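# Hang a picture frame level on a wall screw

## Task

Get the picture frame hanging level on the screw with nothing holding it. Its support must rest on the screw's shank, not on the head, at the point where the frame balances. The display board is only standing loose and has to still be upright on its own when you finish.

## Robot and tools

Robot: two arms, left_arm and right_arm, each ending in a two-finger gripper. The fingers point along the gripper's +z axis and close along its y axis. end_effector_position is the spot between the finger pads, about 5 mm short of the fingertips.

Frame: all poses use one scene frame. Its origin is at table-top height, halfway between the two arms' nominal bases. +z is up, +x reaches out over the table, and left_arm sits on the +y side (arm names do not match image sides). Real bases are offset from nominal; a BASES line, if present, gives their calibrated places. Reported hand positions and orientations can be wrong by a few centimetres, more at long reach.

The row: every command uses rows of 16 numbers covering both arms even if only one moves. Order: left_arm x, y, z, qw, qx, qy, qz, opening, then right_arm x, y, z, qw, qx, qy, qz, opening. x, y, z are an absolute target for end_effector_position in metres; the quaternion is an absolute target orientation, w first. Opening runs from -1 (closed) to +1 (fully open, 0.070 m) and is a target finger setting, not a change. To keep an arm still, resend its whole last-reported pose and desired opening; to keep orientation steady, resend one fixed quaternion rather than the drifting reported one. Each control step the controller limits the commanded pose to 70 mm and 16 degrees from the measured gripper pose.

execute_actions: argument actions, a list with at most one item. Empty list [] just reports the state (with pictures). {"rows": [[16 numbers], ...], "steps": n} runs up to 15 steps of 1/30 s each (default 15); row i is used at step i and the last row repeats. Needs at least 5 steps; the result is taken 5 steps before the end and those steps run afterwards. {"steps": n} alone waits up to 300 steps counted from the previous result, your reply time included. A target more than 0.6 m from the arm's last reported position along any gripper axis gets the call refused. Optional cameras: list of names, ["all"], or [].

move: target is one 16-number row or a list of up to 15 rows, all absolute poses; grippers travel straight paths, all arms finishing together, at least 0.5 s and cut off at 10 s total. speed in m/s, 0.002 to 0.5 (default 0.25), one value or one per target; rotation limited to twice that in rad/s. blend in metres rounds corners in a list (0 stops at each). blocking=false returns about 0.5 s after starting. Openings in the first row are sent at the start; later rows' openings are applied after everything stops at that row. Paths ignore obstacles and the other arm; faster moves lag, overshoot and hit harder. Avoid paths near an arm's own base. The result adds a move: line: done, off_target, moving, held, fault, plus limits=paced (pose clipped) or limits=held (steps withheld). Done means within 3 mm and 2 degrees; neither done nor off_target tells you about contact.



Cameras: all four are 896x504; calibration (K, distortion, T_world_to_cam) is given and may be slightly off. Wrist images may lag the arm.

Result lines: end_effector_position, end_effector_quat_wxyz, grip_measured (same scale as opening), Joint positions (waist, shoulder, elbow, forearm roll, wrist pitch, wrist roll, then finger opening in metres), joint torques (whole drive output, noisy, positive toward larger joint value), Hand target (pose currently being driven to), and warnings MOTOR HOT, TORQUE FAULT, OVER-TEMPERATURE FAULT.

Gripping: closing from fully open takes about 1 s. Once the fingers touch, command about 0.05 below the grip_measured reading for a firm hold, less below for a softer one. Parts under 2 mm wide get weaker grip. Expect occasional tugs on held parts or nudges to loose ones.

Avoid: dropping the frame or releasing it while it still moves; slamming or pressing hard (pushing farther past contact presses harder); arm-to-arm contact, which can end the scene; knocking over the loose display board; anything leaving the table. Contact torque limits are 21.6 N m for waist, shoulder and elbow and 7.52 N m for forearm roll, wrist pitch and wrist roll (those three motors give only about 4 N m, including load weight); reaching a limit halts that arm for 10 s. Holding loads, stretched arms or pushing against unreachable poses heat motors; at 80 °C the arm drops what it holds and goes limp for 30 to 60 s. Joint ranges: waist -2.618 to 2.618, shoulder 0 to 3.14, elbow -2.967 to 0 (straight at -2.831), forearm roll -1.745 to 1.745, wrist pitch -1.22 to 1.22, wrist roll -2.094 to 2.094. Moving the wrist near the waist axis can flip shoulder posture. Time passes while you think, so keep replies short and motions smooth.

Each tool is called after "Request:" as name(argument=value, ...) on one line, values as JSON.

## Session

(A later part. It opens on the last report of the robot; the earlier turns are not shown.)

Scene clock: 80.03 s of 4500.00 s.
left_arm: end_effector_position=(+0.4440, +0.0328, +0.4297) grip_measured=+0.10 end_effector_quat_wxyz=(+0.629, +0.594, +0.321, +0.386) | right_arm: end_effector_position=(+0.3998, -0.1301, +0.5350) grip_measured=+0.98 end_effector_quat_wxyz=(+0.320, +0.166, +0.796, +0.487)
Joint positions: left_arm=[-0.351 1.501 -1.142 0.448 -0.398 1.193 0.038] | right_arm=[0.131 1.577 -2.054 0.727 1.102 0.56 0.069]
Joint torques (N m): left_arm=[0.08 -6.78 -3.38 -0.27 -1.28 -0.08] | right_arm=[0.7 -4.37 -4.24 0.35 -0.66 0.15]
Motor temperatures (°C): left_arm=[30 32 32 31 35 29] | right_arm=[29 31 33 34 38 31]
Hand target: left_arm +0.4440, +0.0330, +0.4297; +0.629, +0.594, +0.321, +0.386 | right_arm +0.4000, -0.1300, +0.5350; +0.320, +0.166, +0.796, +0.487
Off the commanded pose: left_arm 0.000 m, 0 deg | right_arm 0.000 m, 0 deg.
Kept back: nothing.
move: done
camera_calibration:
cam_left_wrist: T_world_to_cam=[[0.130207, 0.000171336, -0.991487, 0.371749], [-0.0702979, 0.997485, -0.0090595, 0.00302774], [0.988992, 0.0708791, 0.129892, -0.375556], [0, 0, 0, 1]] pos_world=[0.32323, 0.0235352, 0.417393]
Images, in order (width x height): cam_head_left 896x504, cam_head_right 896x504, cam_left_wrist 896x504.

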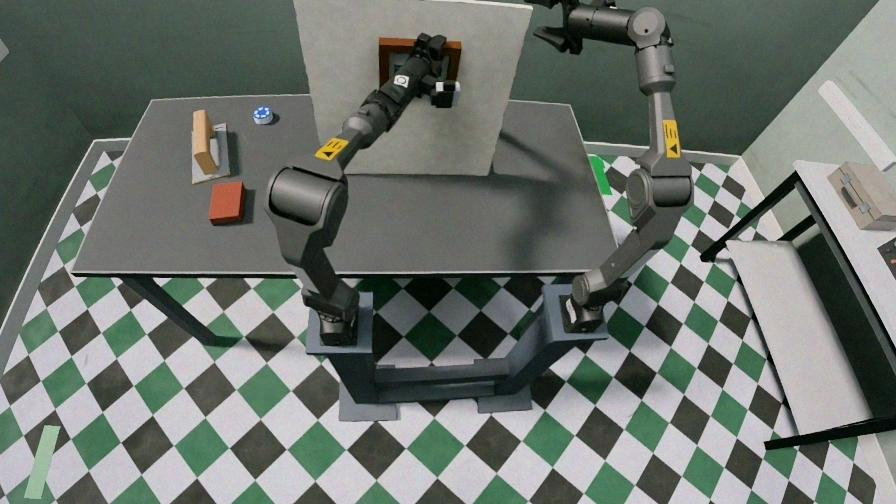

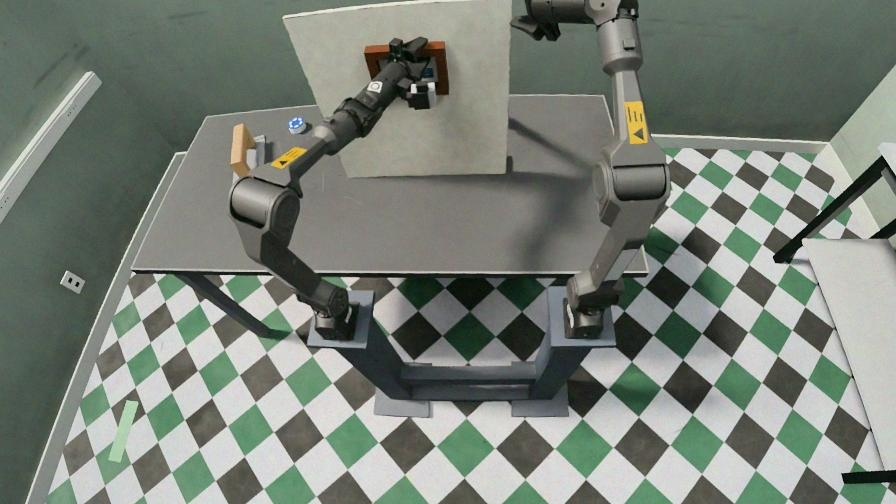

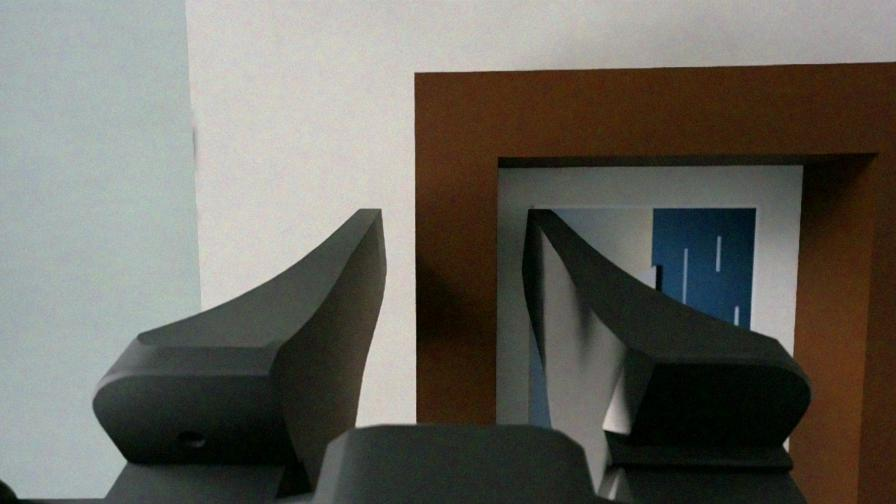

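Request:
zoom_image(camera="cam_head_right", region=[340, 150, 515, 200])

Request:
zoom_image(camera="cam_head_right", region=[275, 0, 525, 70])

Request:
zoom_image(camera="cam_head_left", region=[320, 150, 500, 200])

Request:
zoom_image(camera="cam_head_left", region=[285, 0, 540, 70])

Scaled by 2.880 from the camera's 896x504 image, which has a finer 1280x720 frame.

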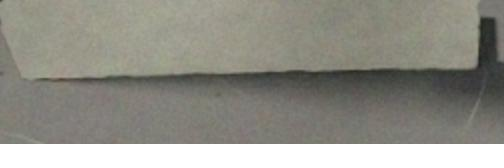

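Scaled by 2.016 from the camera's 896x504 image, which has a finer 1280x720 frame.

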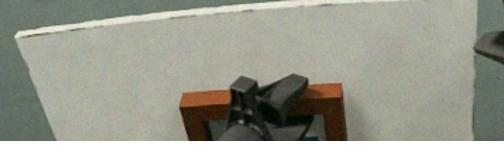

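Scaled by 2.800 from the camera's 896x504 image, which has a finer 1280x720 frame.

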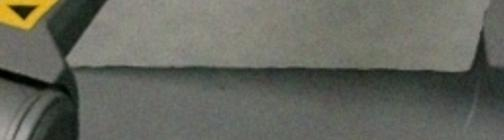

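Scaled by 1.976 from the camera's 896x504 image, which has a finer 1280x720 frame.

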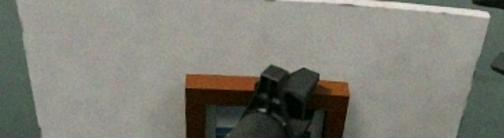

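Request:
zoom_image(camera="cam_head_left", region=[440, 0, 540, 40])

Request:
zoom_image(camera="cam_head_left", region=[335, 150, 425, 190])

Request:
zoom_image(camera="cam_head_left", region=[415, 150, 505, 190])

Request:
zoom_image(camera="cam_head_right", region=[340, 155, 430, 195])

Request:
zoom_image(camera="cam_head_right", region=[425, 155, 515, 195])

Scaled by 5.040 from the camera's 896x504 image, which has a finer 1280x720 frame.

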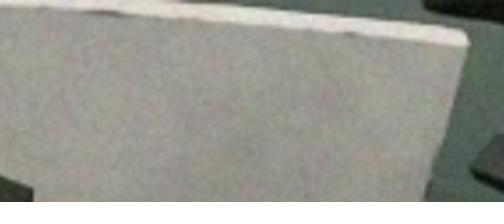

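Scaled by 5.600 from the camera's 896x504 image, which has a finer 1280x720 frame.

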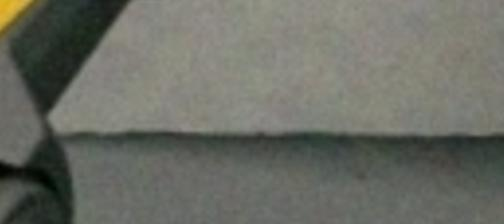

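Scaled by 5.600 from the camera's 896x504 image, which has a finer 1280x720 frame.

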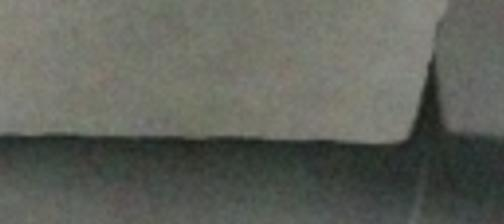

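Scaled by 5.600 from the camera's 896x504 image, which has a finer 1280x720 frame.

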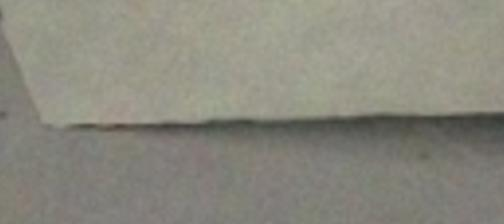

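Scaled by 5.600 from the camera's 896x504 image, which has a finer 1280x720 frame.

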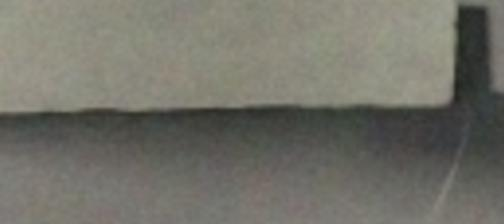

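Request:
move(target=[[0.4440, 0.0815, 0.4297, 0.62603, 0.59660, 0.31898, 0.38785, 0.1, 0.400, -0.10, 0.535, 0.320, 0.166, 0.796, 0.487, 1],[0.4440, 0.0815, 0.4297, 0.62603, 0.59660, 0.31898, 0.38785, -0.3, 0.420, -0.075, 0.535, 0.320, 0.166, 0.796, 0.487, 1]], speed=0.06, cameras=["cam_left_wrist", "cam_right_wrist"])

Request:
zoom_image(camera="cam_right_wrist", region=[440, 200, 560, 260])

Scene clock: 87.87 s of 4500.00 s.
left_arm: end_effector_position=(+0.4441, +0.0820, +0.4295) grip_measured=-0.30 end_effector_quat_wxyz=(+0.626, +0.596, +0.320, +0.388) | right_arm: end_effector_position=(+0.4202, -0.0748, +0.5350) grip_measured=+0.98 end_effector_quat_wxyz=(+0.320, +0.166, +0.796, +0.487)
Joint positions: left_arm=[-0.169 1.454 -1.097 0.801 -0.495 0.866 0.025] | right_arm=[0.327 1.712 -2.229 0.534 1.037 0.737 0.069]
Joint torques (N m): left_arm=[-0.82 -5.35 -3.9 -0.47 -1.17 -0.04] | right_arm=[-0.51 -7.25 -3.19 0.4 -0.57 -0.2]
Motor temperatures (°C): left_arm=[30 32 32 31 35 29] | right_arm=[29 31 33 34 38 31]
Hand target: left_arm +0.4440, +0.0815, +0.4297; +0.626, +0.597, +0.319, +0.388 | right_arm +0.4200, -0.0750, +0.5350; +0.320, +0.166, +0.796, +0.487
Off the commanded pose: left_arm 0.000 m, 0 deg | right_arm 0.000 m, 0 deg.
Kept back: nothing.
move: done
camera_calibration:
cam_left_wrist: T_world_to_cam=[[0.129784, 0.0107304, -0.991484, 0.37092], [-0.0730826, 0.997325, 0.00122717, -0.0492192], [0.988845, 0.072301, 0.130221, -0.379268], [0, 0, 0, 1]] pos_world=[0.323301, 0.0725288, 0.417211]
cam_right_wrist: T_world_to_cam=[[0.0120856, -0.454668, -0.890579, 0.437995], [-0.996789, 0.0650258, -0.0467246, 0.442385], [0.0791548, 0.888284, -0.452422, 0.393589], [0, 0, 0, 1]] pos_world=[0.404517, -0.179243, 0.588807]
Images, in order (width x height): cam_left_wrist 896x504, cam_right_wrist 896x504.

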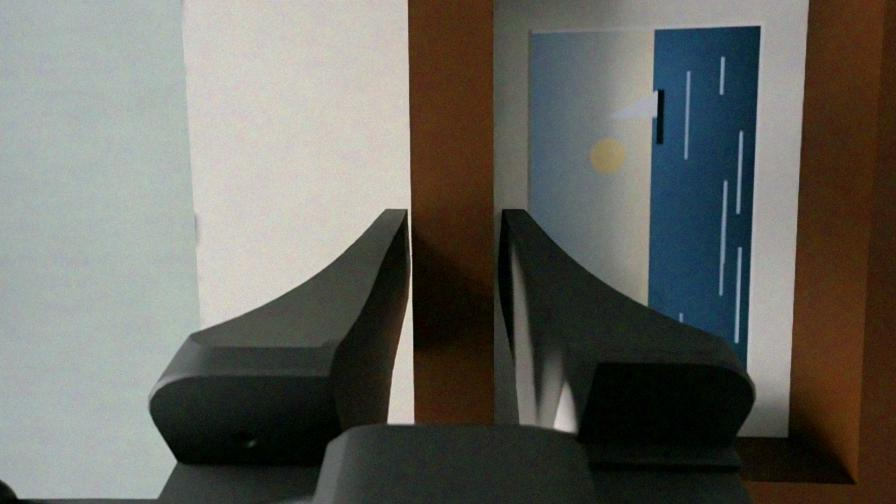

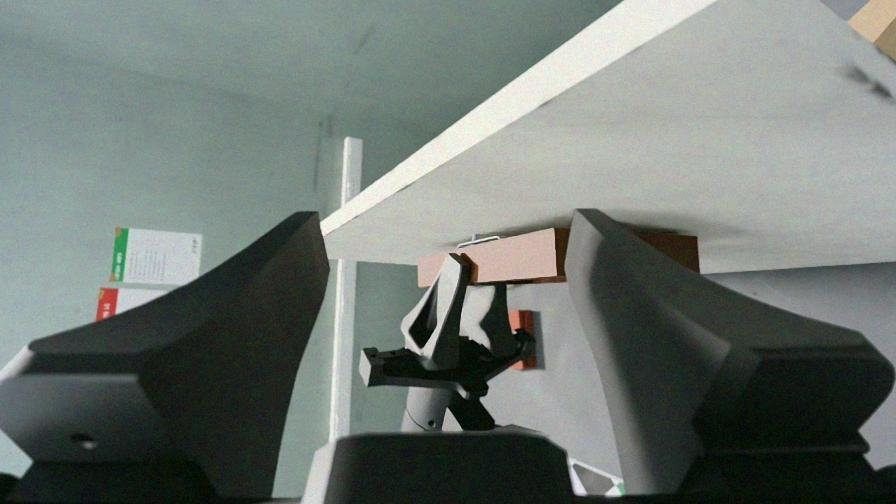

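Scaled by 4.200 from the camera's 896x504 image, which has a finer 1280x720 frame.

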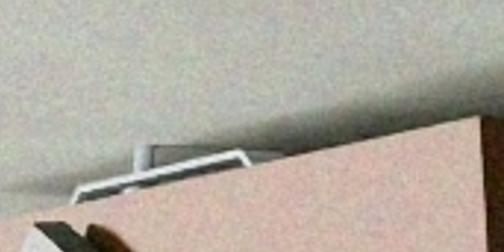

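Request:
move(target=[[0.4440, 0.0818, 0.4296, 0.62603, 0.59660, 0.31898, 0.38785, -0.5, 0.420, -0.075, 0.535, 0.320, 0.166, 0.796, 0.487, 1],[0.4440, 0.0818, 0.4326, 0.62603, 0.59660, 0.31898, 0.38785, -0.5, 0.420, -0.075, 0.535, 0.320, 0.166, 0.796, 0.487, 1]], speed=0.015, cameras=["cam_left_wrist", "cam_right_wrist"])

Request:
zoom_image(camera="cam_right_wrist", region=[440, 200, 560, 260])

Scene clock: 91.17 s of 4500.00 s.
left_arm: end_effector_position=(+0.4443, +0.0815, +0.4303) grip_measured=-0.45 end_effector_quat_wxyz=(+0.625, +0.598, +0.320, +0.387) | right_arm: end_effector_position=(+0.4202, -0.0748, +0.5350) grip_measured=+0.98 end_effector_quat_wxyz=(+0.320, +0.166, +0.796, +0.487)
Joint positions: left_arm=[-0.169 1.454 -1.105 0.82 -0.488 0.847 0.019] | right_arm=[0.327 1.712 -2.229 0.534 1.037 0.737 0.069]
Joint torques (N m): left_arm=[1.12 -7.1 -6.93 -1.18 -1.35 -0.05] | right_arm=[-0.46 -7.23 -3.17 0.38 -0.6 -0.18]
Motor temperatures (°C): left_arm=[30 32 32 31 35 29] | right_arm=[29 31 33 34 38 31]
Hand target: left_arm +0.4440, +0.0818, +0.4326; +0.626, +0.597, +0.319, +0.388 | right_arm +0.4200, -0.0750, +0.5350; +0.320, +0.166, +0.796, +0.487
Off the commanded pose: left_arm 0.002 m, 0 deg | right_arm 0.000 m, 0 deg.
Kept back: nothing.
move: done
camera_calibration:
cam_left_wrist: T_world_to_cam=[[0.125926, 0.0127674, -0.991958, 0.373418], [-0.0713732, 0.997443, 0.00377744, -0.0506515], [0.989469, 0.0703235, 0.126515, -0.378054], [0, 0, 0, 1]] pos_world=[0.323435, 0.0723405, 0.418436]
cam_right_wrist: T_world_to_cam=[[0.0120856, -0.454668, -0.890579, 0.437995], [-0.996789, 0.0650258, -0.0467246, 0.442385], [0.0791548, 0.888284, -0.452422, 0.393589], [0, 0, 0, 1]] pos_world=[0.404517, -0.179243, 0.588807]
Images, in order (width x height): cam_left_wrist 896x504, cam_right_wrist 896x504.

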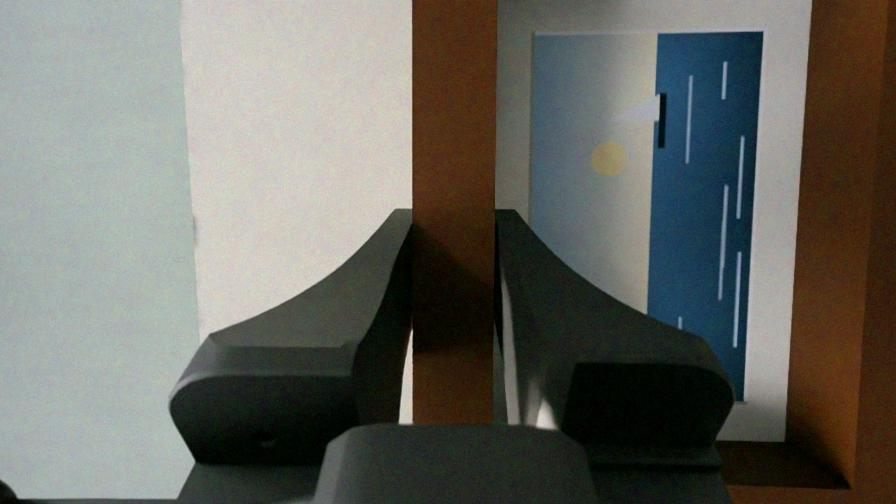

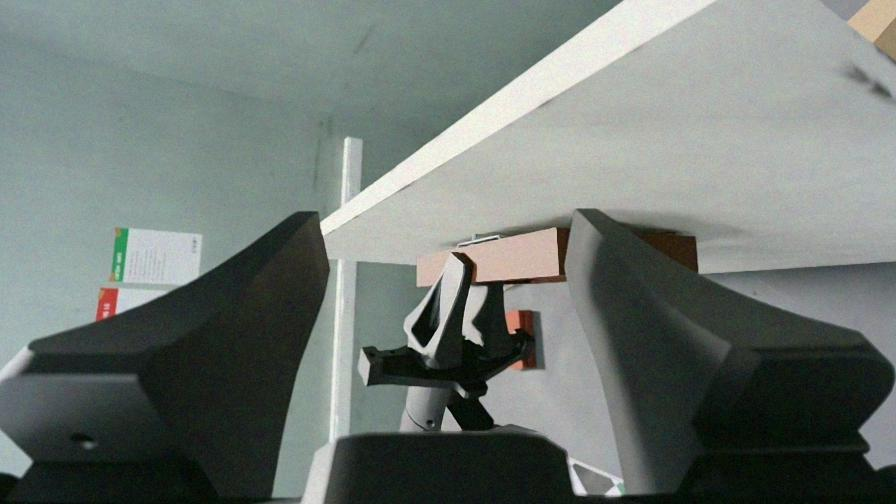

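Scaled by 4.200 from the camera's 896x504 image, which has a finer 1280x720 frame.

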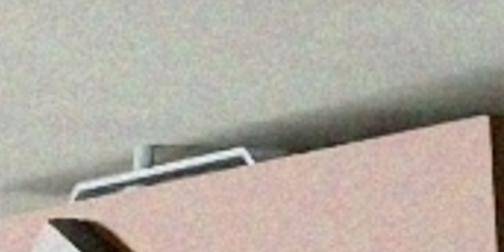

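Request:
move(target=[0.4440, 0.0818, 0.4326, 0.62603, 0.59660, 0.31898, 0.38785, -0.5, 0.420, -0.075, 0.535, 0.320, 0.166, 0.796, 0.487, 1], speed=0.015, cameras=["cam_right_wrist"])

Request:
zoom_image(camera="cam_right_wrist", region=[450, 220, 520, 255])

Scene clock: 92.13 s of 4500.00 s.
left_arm: end_effector_position=(+0.4442, +0.0817, +0.4323) grip_measured=-0.45 end_effector_quat_wxyz=(+0.626, +0.597, +0.319, +0.387) | right_arm: end_effector_position=(+0.4202, -0.0748, +0.5350) grip_measured=+0.98 end_effector_quat_wxyz=(+0.320, +0.166, +0.796, +0.487)
Joint positions: left_arm=[-0.169 1.453 -1.108 0.818 -0.488 0.847 0.019] | right_arm=[0.327 1.712 -2.229 0.534 1.037 0.737 0.069]
Joint torques (N m): left_arm=[1.62 -7.27 -4.99 -0.7 -1.43 0.1] | right_arm=[-0.47 -7.25 -3.22 0.38 -0.6 -0.17]
Motor temperatures (°C): left_arm=[30 32 32 31 35 29] | right_arm=[29 31 33 34 38 31]
Hand target: left_arm +0.4440, +0.0818, +0.4326; +0.626, +0.597, +0.319, +0.388 | right_arm +0.4200, -0.0750, +0.5350; +0.320, +0.166, +0.796, +0.487
Off the commanded pose: left_arm 0.000 m, 0 deg | right_arm 0.000 m, 0 deg.
Kept back: nothing.
move: done
camera_calibration:
cam_right_wrist: T_world_to_cam=[[0.0120856, -0.454668, -0.890579, 0.437995], [-0.996789, 0.0650258, -0.0467246, 0.442385], [0.0791548, 0.888284, -0.452422, 0.393589], [0, 0, 0, 1]] pos_world=[0.404517, -0.179243, 0.588807]
Images, in order (width x height): cam_right_wrist 896x504.

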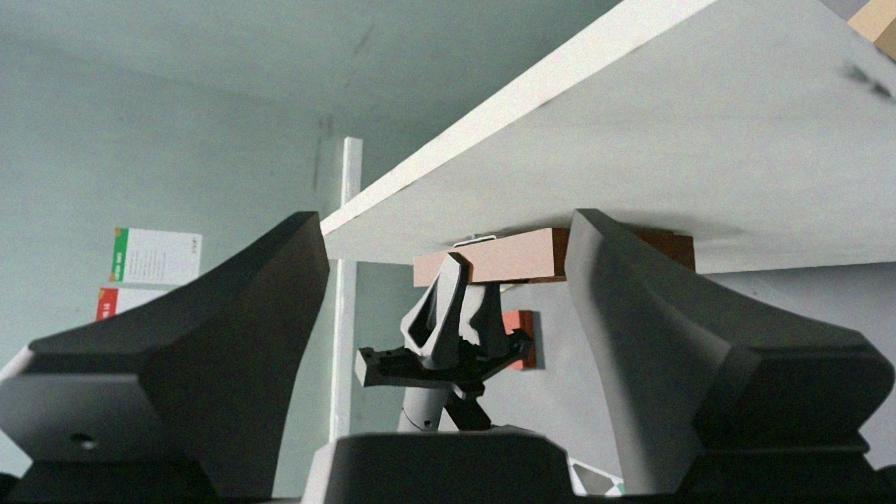

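Scaled by 7.200 from the camera's 896x504 image, which has a finer 1280x720 frame.

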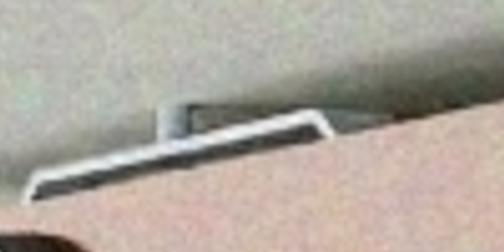

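Request:
move(target=[[0.4440, 0.0803, 0.4326, 0.62603, 0.59660, 0.31898, 0.38785, -0.5, 0.420, -0.075, 0.535, 0.320, 0.166, 0.796, 0.487, 1],[0.4442, 0.0803, 0.4300, 0.62603, 0.59660, 0.31898, 0.38785, -0.5, 0.420, -0.075, 0.535, 0.320, 0.166, 0.796, 0.487, 1]], speed=[0.01, 0.01], cameras=["cam_right_wrist", "cam_left_wrist"])

Request:
zoom_image(camera="cam_right_wrist", region=[450, 220, 520, 255])

Scene clock: 93.13 s of 4500.00 s.
left_arm: end_effector_position=(+0.4440, +0.0809, +0.4310) grip_measured=-0.45 end_effector_quat_wxyz=(+0.626, +0.596, +0.319, +0.389) | right_arm: end_effector_position=(+0.4202, -0.0748, +0.5350) grip_measured=+0.98 end_effector_quat_wxyz=(+0.320, +0.166, +0.796, +0.487)
Joint positions: left_arm=[-0.174 1.454 -1.101 0.796 -0.491 0.871 0.019] | right_arm=[0.327 1.712 -2.229 0.534 1.037 0.737 0.069]
Joint torques (N m): left_arm=[-0.44 -4.88 -3.52 -0.53 -1.54 -0.02] | right_arm=[-0.45 -7.21 -3.21 0.38 -0.61 -0.17]
Motor temperatures (°C): left_arm=[30 32 32 31 35 29] | right_arm=[29 31 33 34 38 31]
Hand target: left_arm +0.4442, +0.0803, +0.4300; +0.626, +0.597, +0.319, +0.388 | right_arm +0.4200, -0.0750, +0.5350; +0.320, +0.166, +0.796, +0.487
Off the commanded pose: left_arm 0.001 m, 0 deg | right_arm 0.000 m, 0 deg.
Kept back: nothing.
move: done
camera_calibration:
cam_left_wrist: T_world_to_cam=[[0.132775, 0.0107417, -0.991088, 0.370926], [-0.0732842, 0.997311, 0.000991343, -0.0479861], [0.988433, 0.0724994, 0.133205, -0.380453], [0, 0, 0, 1]] pos_world=[0.323286, 0.0714553, 0.418346]
cam_right_wrist: T_world_to_cam=[[0.0120856, -0.454668, -0.890579, 0.437995], [-0.996789, 0.0650258, -0.0467246, 0.442385], [0.0791548, 0.888284, -0.452422, 0.393589], [0, 0, 0, 1]] pos_world=[0.404517, -0.179243, 0.588807]
Images, in order (width x height): cam_left_wrist 896x504, cam_right_wrist 896x504.

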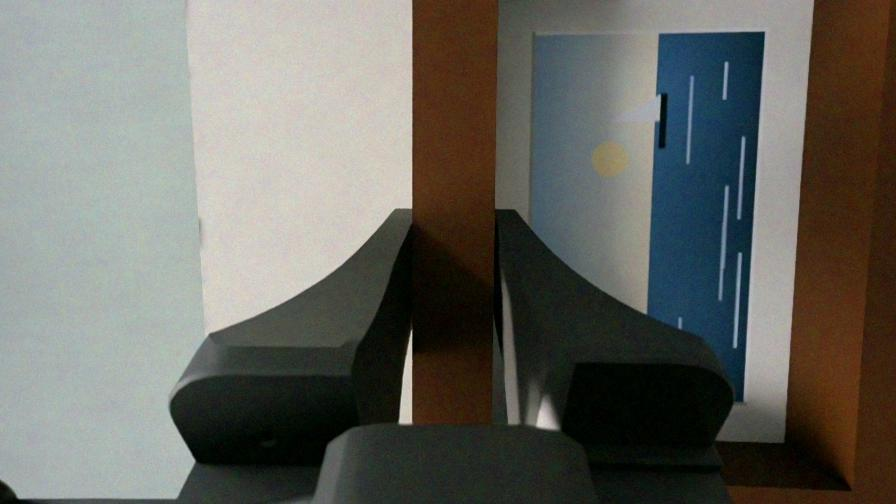

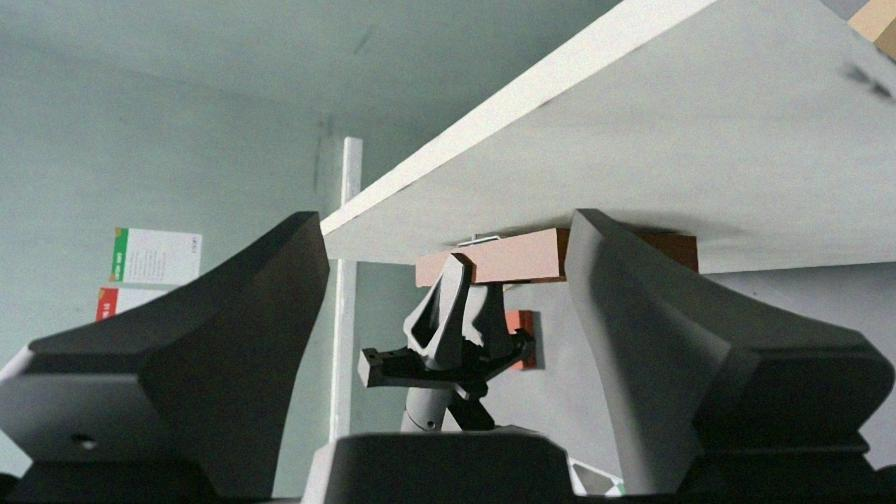

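Scaled by 7.200 from the camera's 896x504 image, which has a finer 1280x720 frame.

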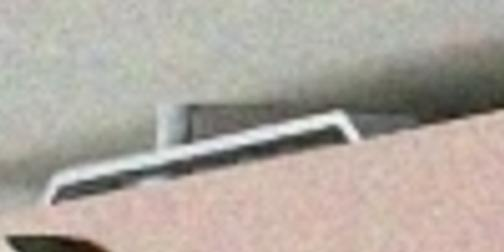

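Request:
move(target=[[0.4440, 0.0800, 0.4324, 0.62603, 0.59660, 0.31898, 0.38785, -0.5, 0.420, -0.075, 0.535, 0.320, 0.166, 0.796, 0.487, 1],[0.4440, 0.0796, 0.4324, 0.62603, 0.59660, 0.31898, 0.38785, -0.5, 0.420, -0.075, 0.535, 0.320, 0.166, 0.796, 0.487, 1]], speed=[0.01, 0.01], cameras=[])

Scene clock: 94.23 s of 4500.00 s.
left_arm: end_effector_position=(+0.4442, +0.0801, +0.4312) grip_measured=-0.45 end_effector_quat_wxyz=(+0.625, +0.597, +0.320, +0.388) | right_arm: end_effector_position=(+0.4202, -0.0748, +0.5350) grip_measured=+0.98 end_effector_quat_wxyz=(+0.320, +0.166, +0.796, +0.487)
Joint positions: left_arm=[-0.176 1.454 -1.106 0.806 -0.482 0.859 0.019] | right_arm=[0.327 1.712 -2.229 0.534 1.037 0.737 0.069]
Joint torques (N m): left_arm=[-1.43 -5.5 -5.49 -0.77 -1.81 0.09] | right_arm=[-0.42 -7.23 -3.24 0.37 -0.63 -0.16]
Motor temperatures (°C): left_arm=[30 32 32 31 35 29] | right_arm=[28 31 33 34 38 31]
Hand target: left_arm +0.4440, +0.0796, +0.4324; +0.626, +0.597, +0.319, +0.388 | right_arm +0.4200, -0.0750, +0.5350; +0.320, +0.166, +0.796, +0.487
Off the commanded pose: left_arm 0.001 m, 0 deg | right_arm 0.000 m, 0 deg.
Kept back: nothing.
move: done
No camera images: "cameras" was empty.

Request:
move(target=[0.4442, 0.0798, 0.4298, 0.62603, 0.59660, 0.31898, 0.38785, -0.5, 0.420, -0.075, 0.535, 0.320, 0.166, 0.796, 0.487, 1], speed=0.01, cameras=["cam_right_wrist"])

Request:
zoom_image(camera="cam_right_wrist", region=[450, 220, 520, 255])

Scene clock: 95.17 s of 4500.00 s.
left_arm: end_effector_position=(+0.4437, +0.0798, +0.4317) grip_measured=-0.45 end_effector_quat_wxyz=(+0.627, +0.595, +0.318, +0.389) | right_arm: end_effector_position=(+0.4202, -0.0748, +0.5350) grip_measured=+0.98 end_effector_quat_wxyz=(+0.320, +0.166, +0.796, +0.487)
Joint positions: left_arm=[-0.177 1.454 -1.102 0.791 -0.492 0.875 0.019] | right_arm=[0.327 1.712 -2.229 0.534 1.037 0.737 0.069]
Joint torques (N m): left_arm=[0.35 -4.01 -2.67 -0.21 -0.7 0.06] | right_arm=[-0.46 -7.2 -3.19 0.36 -0.63 -0.16]
Motor temperatures (°C): left_arm=[30 32 32 31 35 29] | right_arm=[28 31 33 34 38 31]
Hand target: left_arm +0.4442, +0.0798, +0.4298; +0.626, +0.597, +0.319, +0.388 | right_arm +0.4200, -0.0750, +0.5350; +0.320, +0.166, +0.796, +0.487
Off the commanded pose: left_arm 0.002 m, 0 deg | right_arm 0.000 m, 0 deg.
Kept back: nothing.
move: done
camera_calibration:
cam_right_wrist: T_world_to_cam=[[0.0120856, -0.454668, -0.890579, 0.437995], [-0.996789, 0.0650258, -0.0467246, 0.442385], [0.0791548, 0.888284, -0.452422, 0.393589], [0, 0, 0, 1]] pos_world=[0.404517, -0.179243, 0.588807]
Images, in order (width x height): cam_right_wrist 896x504.

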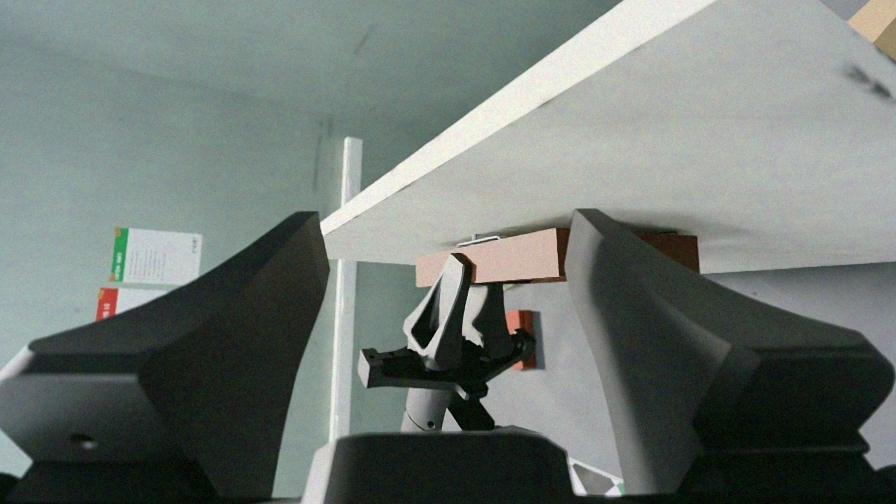

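Scaled by 7.200 from the camera's 896x504 image, which has a finer 1280x720 frame.

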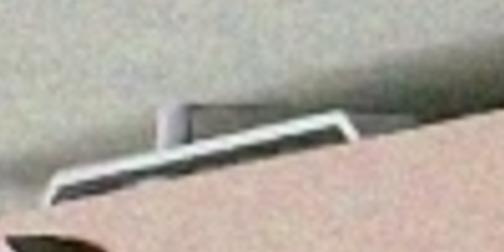

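Request:
move(target=[0.4445, 0.0798, 0.4290, 0.62603, 0.59660, 0.31898, 0.38785, -0.5, 0.420, -0.075, 0.535, 0.320, 0.166, 0.796, 0.487, 1], speed=0.01, cameras=["cam_right_wrist"])

Request:
zoom_image(camera="cam_right_wrist", region=[450, 220, 520, 255])

Scene clock: 98.00 s of 4500.00 s.
left_arm: end_effector_position=(+0.4441, +0.0799, +0.4304) grip_measured=-0.45 end_effector_quat_wxyz=(+0.627, +0.596, +0.318, +0.389) | right_arm: end_effector_position=(+0.4202, -0.0748, +0.5350) grip_measured=+0.98 end_effector_quat_wxyz=(+0.320, +0.166, +0.796, +0.487)
Joint positions: left_arm=[-0.177 1.456 -1.1 0.788 -0.493 0.879 0.019] | right_arm=[0.327 1.712 -2.229 0.534 1.037 0.737 0.069]
Joint torques (N m): left_arm=[-1.41 1.21 1.04 0.42 0.59 0.1] | right_arm=[-0.47 -7.18 -3.18 0.37 -0.66 -0.15]
Motor temperatures (°C): left_arm=[30 31 32 31 35 29] | right_arm=[28 31 33 34 38 31]
Hand target: left_arm +0.4445, +0.0798, +0.4290; +0.626, +0.597, +0.319, +0.388 | right_arm +0.4200, -0.0750, +0.5350; +0.320, +0.166, +0.796, +0.487
Off the commanded pose: left_arm 0.001 m, 0 deg | right_arm 0.000 m, 0 deg.
Kept back: nothing.
move: done
camera_calibration:
cam_right_wrist: T_world_to_cam=[[0.0120856, -0.454668, -0.890579, 0.437995], [-0.996789, 0.0650258, -0.0467246, 0.442385], [0.0791548, 0.888284, -0.452422, 0.393589], [0, 0, 0, 1]] pos_world=[0.404517, -0.179243, 0.588807]
Images, in order (width x height): cam_right_wrist 896x504.

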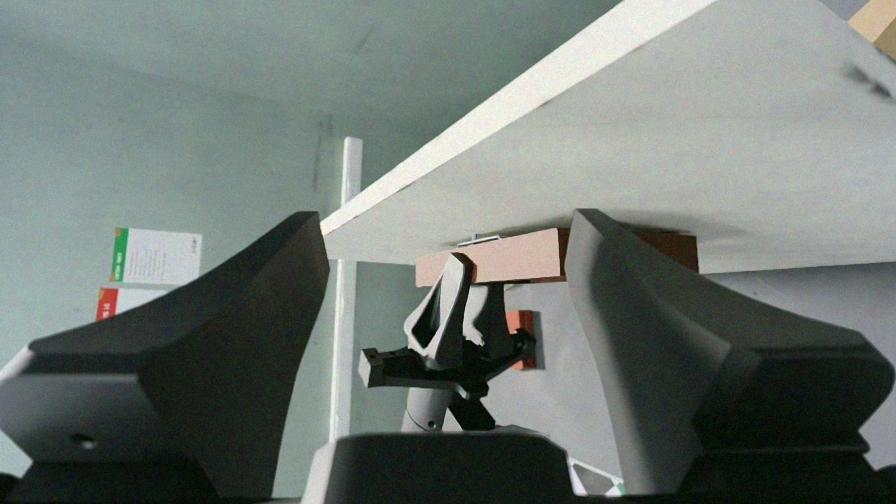

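Scaled by 7.200 from the camera's 896x504 image, which has a finer 1280x720 frame.

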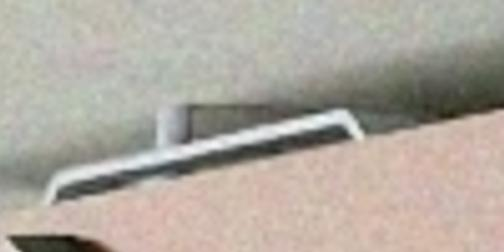

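Request:
move(target=[[0.4443, 0.0799, 0.4306, 0.62603, 0.59660, 0.31898, 0.38785, -0.5, 0.420, -0.075, 0.535, 0.320, 0.166, 0.796, 0.487, 1],[0.4443, 0.0799, 0.4302, 0.62603, 0.59660, 0.31898, 0.38785, -0.42, 0.420, -0.075, 0.535, 0.320, 0.166, 0.796, 0.487, 1]], speed=0.01, cameras=["cam_right_wrist", "cam_left_wrist"])

Request:
zoom_image(camera="cam_right_wrist", region=[450, 220, 520, 255])

Scene clock: 99.53 s of 4500.00 s.
left_arm: end_effector_position=(+0.4447, +0.0797, +0.4294) grip_measured=-0.41 end_effector_quat_wxyz=(+0.625, +0.597, +0.319, +0.388) | right_arm: end_effector_position=(+0.4202, -0.0748, +0.5350) grip_measured=+0.98 end_effector_quat_wxyz=(+0.320, +0.166, +0.796, +0.487)
Joint positions: left_arm=[-0.177 1.458 -1.102 0.795 -0.489 0.873 0.021] | right_arm=[0.327 1.712 -2.229 0.534 1.037 0.737 0.069]
Joint torques (N m): left_arm=[-1.23 -1.3 -0.2 -0.08 0.29 -0.31] | right_arm=[-0.47 -7.23 -3.2 0.36 -0.68 -0.14]
Motor temperatures (°C): left_arm=[30 31 32 31 35 29] | right_arm=[28 31 33 34 38 31]
Hand target: left_arm +0.4443, +0.0799, +0.4302; +0.626, +0.597, +0.319, +0.388 | right_arm +0.4200, -0.0750, +0.5350; +0.320, +0.166, +0.796, +0.487
Off the commanded pose: left_arm 0.001 m, 0 deg | right_arm 0.000 m, 0 deg.
Kept back: nothing.
move: done
camera_calibration:
cam_left_wrist: T_world_to_cam=[[0.129161, 0.0124804, -0.991545, 0.370854], [-0.0718059, 0.997413, 0.00320062, -0.0483397], [0.98902, 0.0707854, 0.129723, -0.379447], [0, 0, 0, 1]] pos_world=[0.32391, 0.0704456, 0.417097]
cam_right_wrist: T_world_to_cam=[[0.0120856, -0.454668, -0.890579, 0.437995], [-0.996789, 0.0650258, -0.0467246, 0.442385], [0.0791548, 0.888284, -0.452422, 0.393589], [0, 0, 0, 1]] pos_world=[0.404517, -0.179243, 0.588807]
Images, in order (width x height): cam_left_wrist 896x504, cam_right_wrist 896x504.

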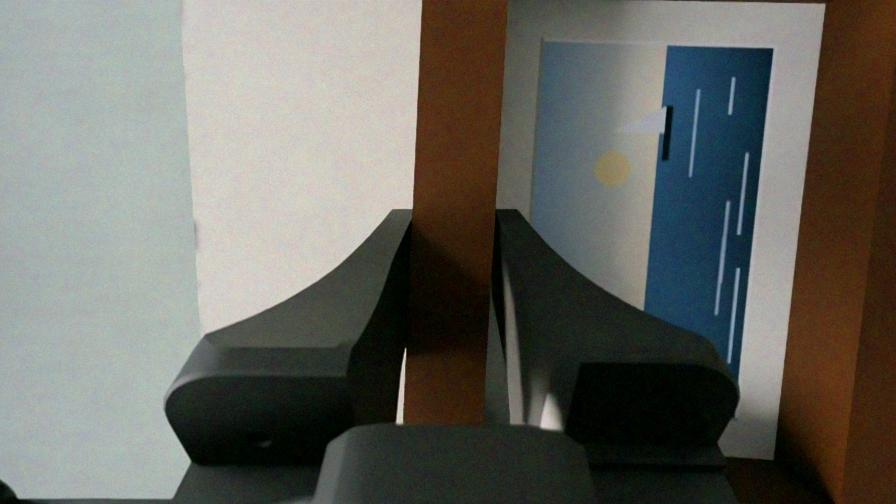

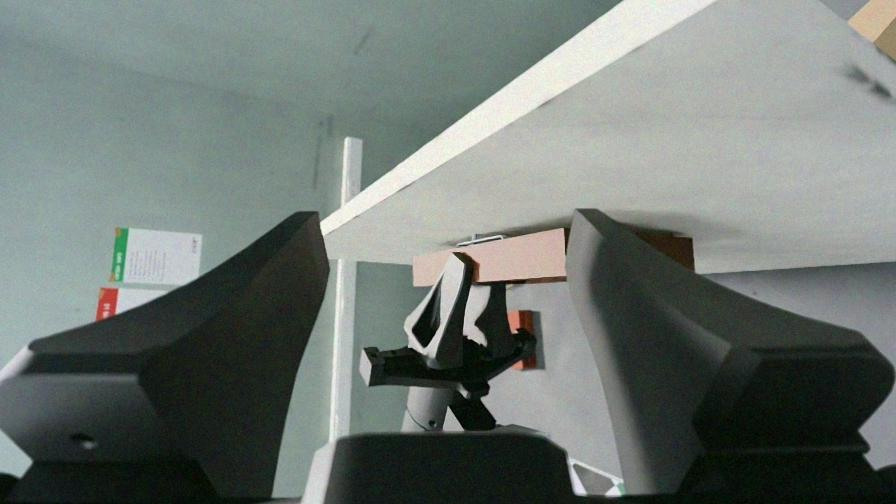

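Scaled by 7.200 from the camera's 896x504 image, which has a finer 1280x720 frame.

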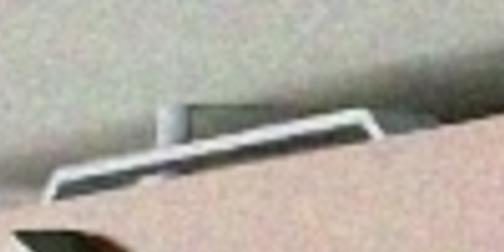

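Request:
execute_actions(actions=[], cameras=["all"])

Scene clock: 100.73 s of 4500.00 s.
left_arm: end_effector_position=(+0.4447, +0.0798, +0.4294) grip_measured=-0.42 end_effector_quat_wxyz=(+0.625, +0.597, +0.319, +0.388) | right_arm: end_effector_position=(+0.4202, -0.0748, +0.5350) grip_measured=+0.98 end_effector_quat_wxyz=(+0.320, +0.166, +0.796, +0.487)
Joint positions: left_arm=[-0.177 1.458 -1.102 0.795 -0.489 0.873 0.02] | right_arm=[0.327 1.712 -2.229 0.534 1.037 0.737 0.069]
Joint torques (N m): left_arm=[-0.26 -4.08 -1.06 -0.05 -0.11 -0.28] | right_arm=[-0.45 -7.2 -3.21 0.36 -0.69 -0.14]
Motor temperatures (°C): left_arm=[30 31 32 31 35 29] | right_arm=[28 31 33 34 38 31]
Hand target: left_arm +0.4443, +0.0799, +0.4302; +0.626, +0.597, +0.319, +0.388 | right_arm +0.4200, -0.0750, +0.5350; +0.320, +0.166, +0.796, +0.487
Off the commanded pose: left_arm 0.001 m, 0 deg | right_arm 0.000 m, 0 deg.
Steps of this call (1-36: nothing new was sent). Readings (end_effector_position of left_arm | right_arm):
1: (+0.4447, +0.0797, +0.4294) | (+0.4202, -0.0748, +0.5350)
2: (+0.4447, +0.0797, +0.4294) | (+0.4202, -0.0748, +0.5350)
4: (+0.4447, +0.0798, +0.4294) | (+0.4202, -0.0748, +0.5350)
8: (+0.4447, +0.0798, +0.4294) | (+0.4202, -0.0748, +0.5350)
36: the state above
camera_calibration:
cam_left_wrist: T_world_to_cam=[[0.129008, 0.0116899, -0.991575, 0.371056], [-0.0720367, 0.997399, 0.00238627, -0.0479437], [0.989024, 0.0711219, 0.129514, -0.379426], [0, 0, 0, 1]] pos_world=[0.323939, 0.0704669, 0.417185]
cam_right_wrist: T_world_to_cam=[[0.0120856, -0.454668, -0.890579, 0.437995], [-0.996789, 0.0650258, -0.0467246, 0.442385], [0.0791548, 0.888284, -0.452422, 0.393589], [0, 0, 0, 1]] pos_world=[0.404517, -0.179243, 0.588807]

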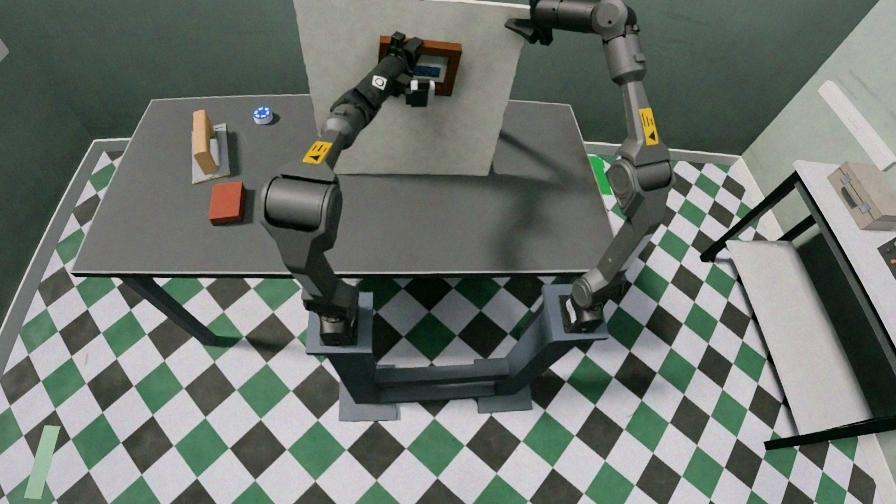

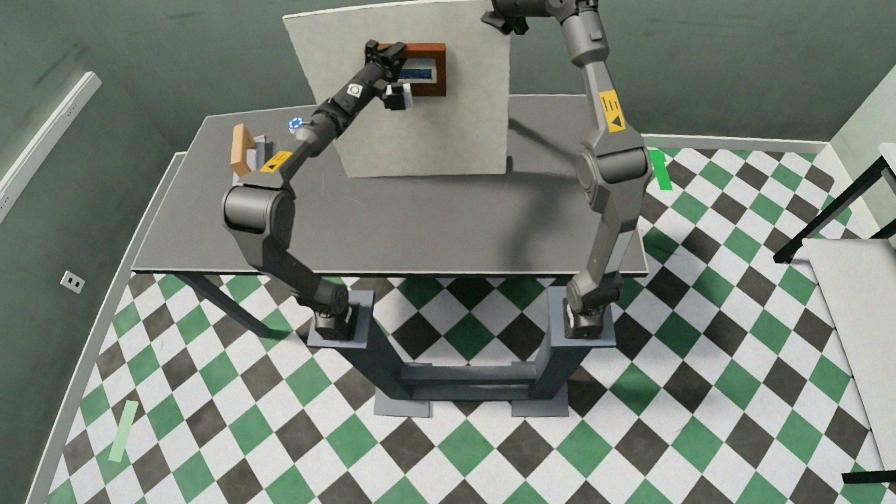

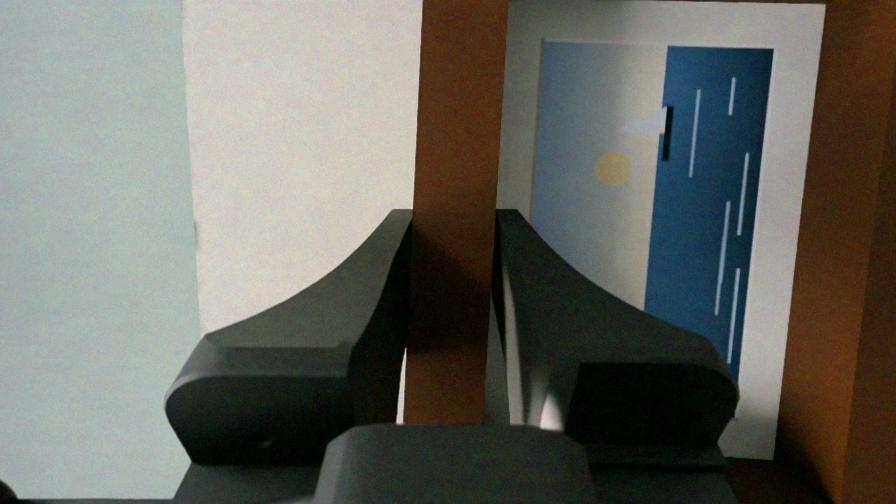

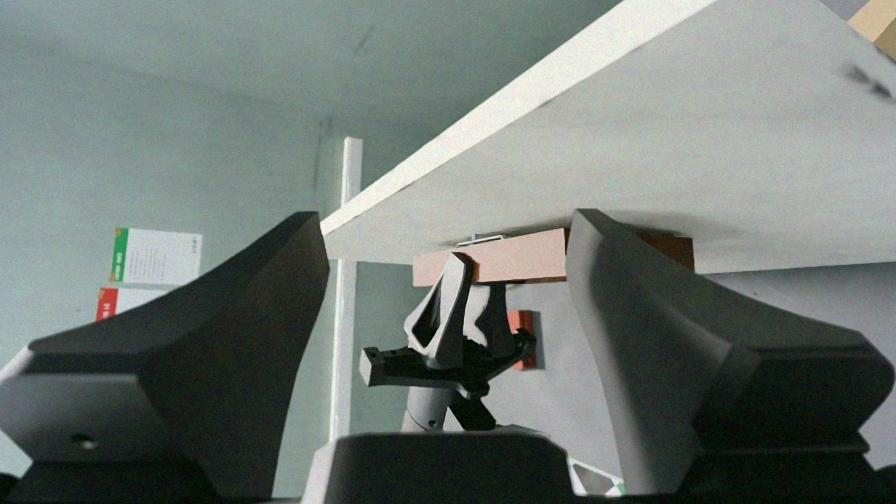

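Request:
move(target=[0.4443,0.0799,0.4300,0.62603,0.59660,0.31898,0.38785,-0.2,0.42,-0.075,0.535,0.320,0.166,0.796,0.487,1.0], speed=0.02, cameras=["cam_left_wrist","cam_right_wrist"])

Scene clock: 101.80 s of 4500.00 s.
left_arm: end_effector_position=(+0.4446, +0.0797, +0.4286) grip_measured=-0.20 end_effector_quat_wxyz=(+0.625, +0.597, +0.320, +0.387) | right_arm: end_effector_position=(+0.4202, -0.0748, +0.5350) grip_measured=+0.98 end_effector_quat_wxyz=(+0.320, +0.166, +0.796, +0.487)
Joint positions: left_arm=[-0.177 1.458 -1.1 0.794 -0.49 0.873 0.028] | right_arm=[0.327 1.712 -2.229 0.534 1.037 0.737 0.069]
Joint torques (N m): left_arm=[0.36 -5.51 -4.54 -0.63 -1.31 0.02] | right_arm=[-0.44 -7.21 -3.21 0.35 -0.7 -0.14]
Motor temperatures (°C): left_arm=[30 31 32 31 35 29] | right_arm=[28 31 33 34 38 31]
Hand target: left_arm +0.4443, +0.0799, +0.4300; +0.626, +0.597, +0.319, +0.388 | right_arm +0.4200, -0.0750, +0.5350; +0.320, +0.166, +0.796, +0.487
Off the commanded pose: left_arm 0.001 m, 0 deg | right_arm 0.000 m, 0 deg.
Kept back: nothing.
move: done
camera_calibration:
cam_left_wrist: T_world_to_cam=[[0.1273, 0.0109421, -0.991804, 0.371202], [-0.0716668, 0.997427, 0.00180561, -0.047828], [0.989272, 0.0708496, 0.127757, -0.37855], [0, 0, 0, 1]] pos_world=[0.323807, 0.0704633, 0.416608]
cam_right_wrist: T_world_to_cam=[[0.0120856, -0.454668, -0.890579, 0.437995], [-0.996789, 0.0650258, -0.0467246, 0.442385], [0.0791548, 0.888284, -0.452422, 0.393589], [0, 0, 0, 1]] pos_world=[0.404517, -0.179243, 0.588807]
Images, in order (width x height): cam_left_wrist 896x504, cam_right_wrist 896x504.

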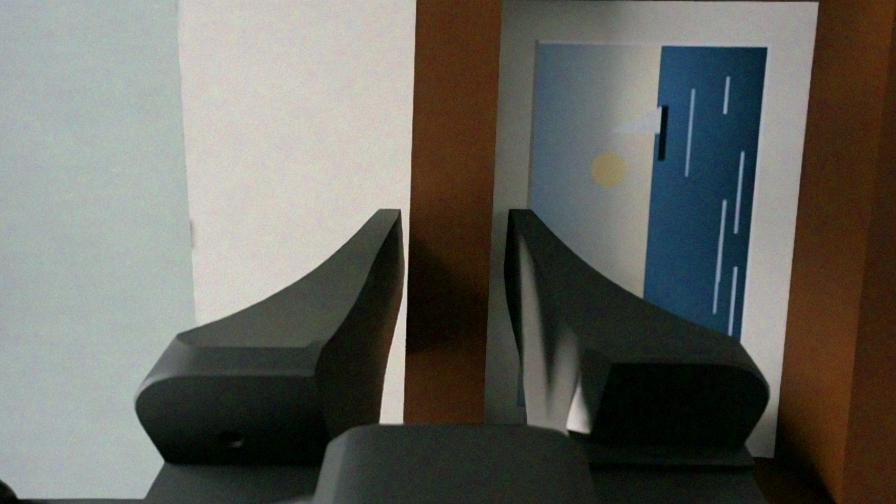

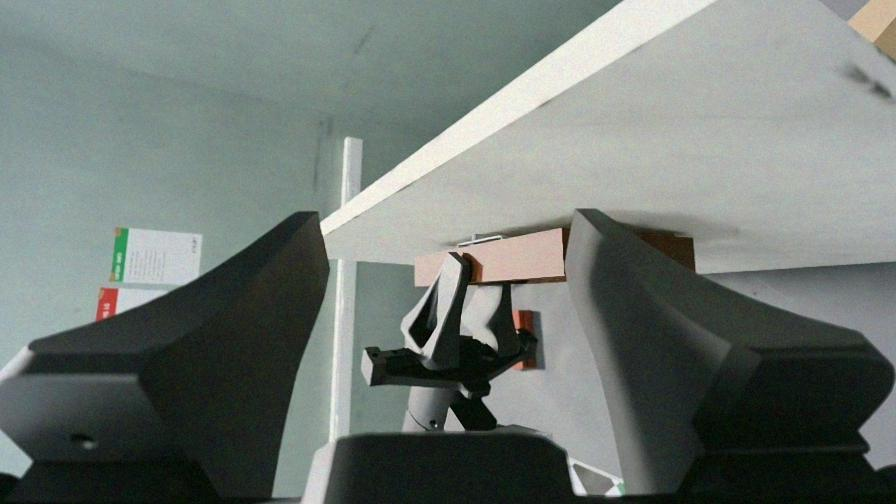

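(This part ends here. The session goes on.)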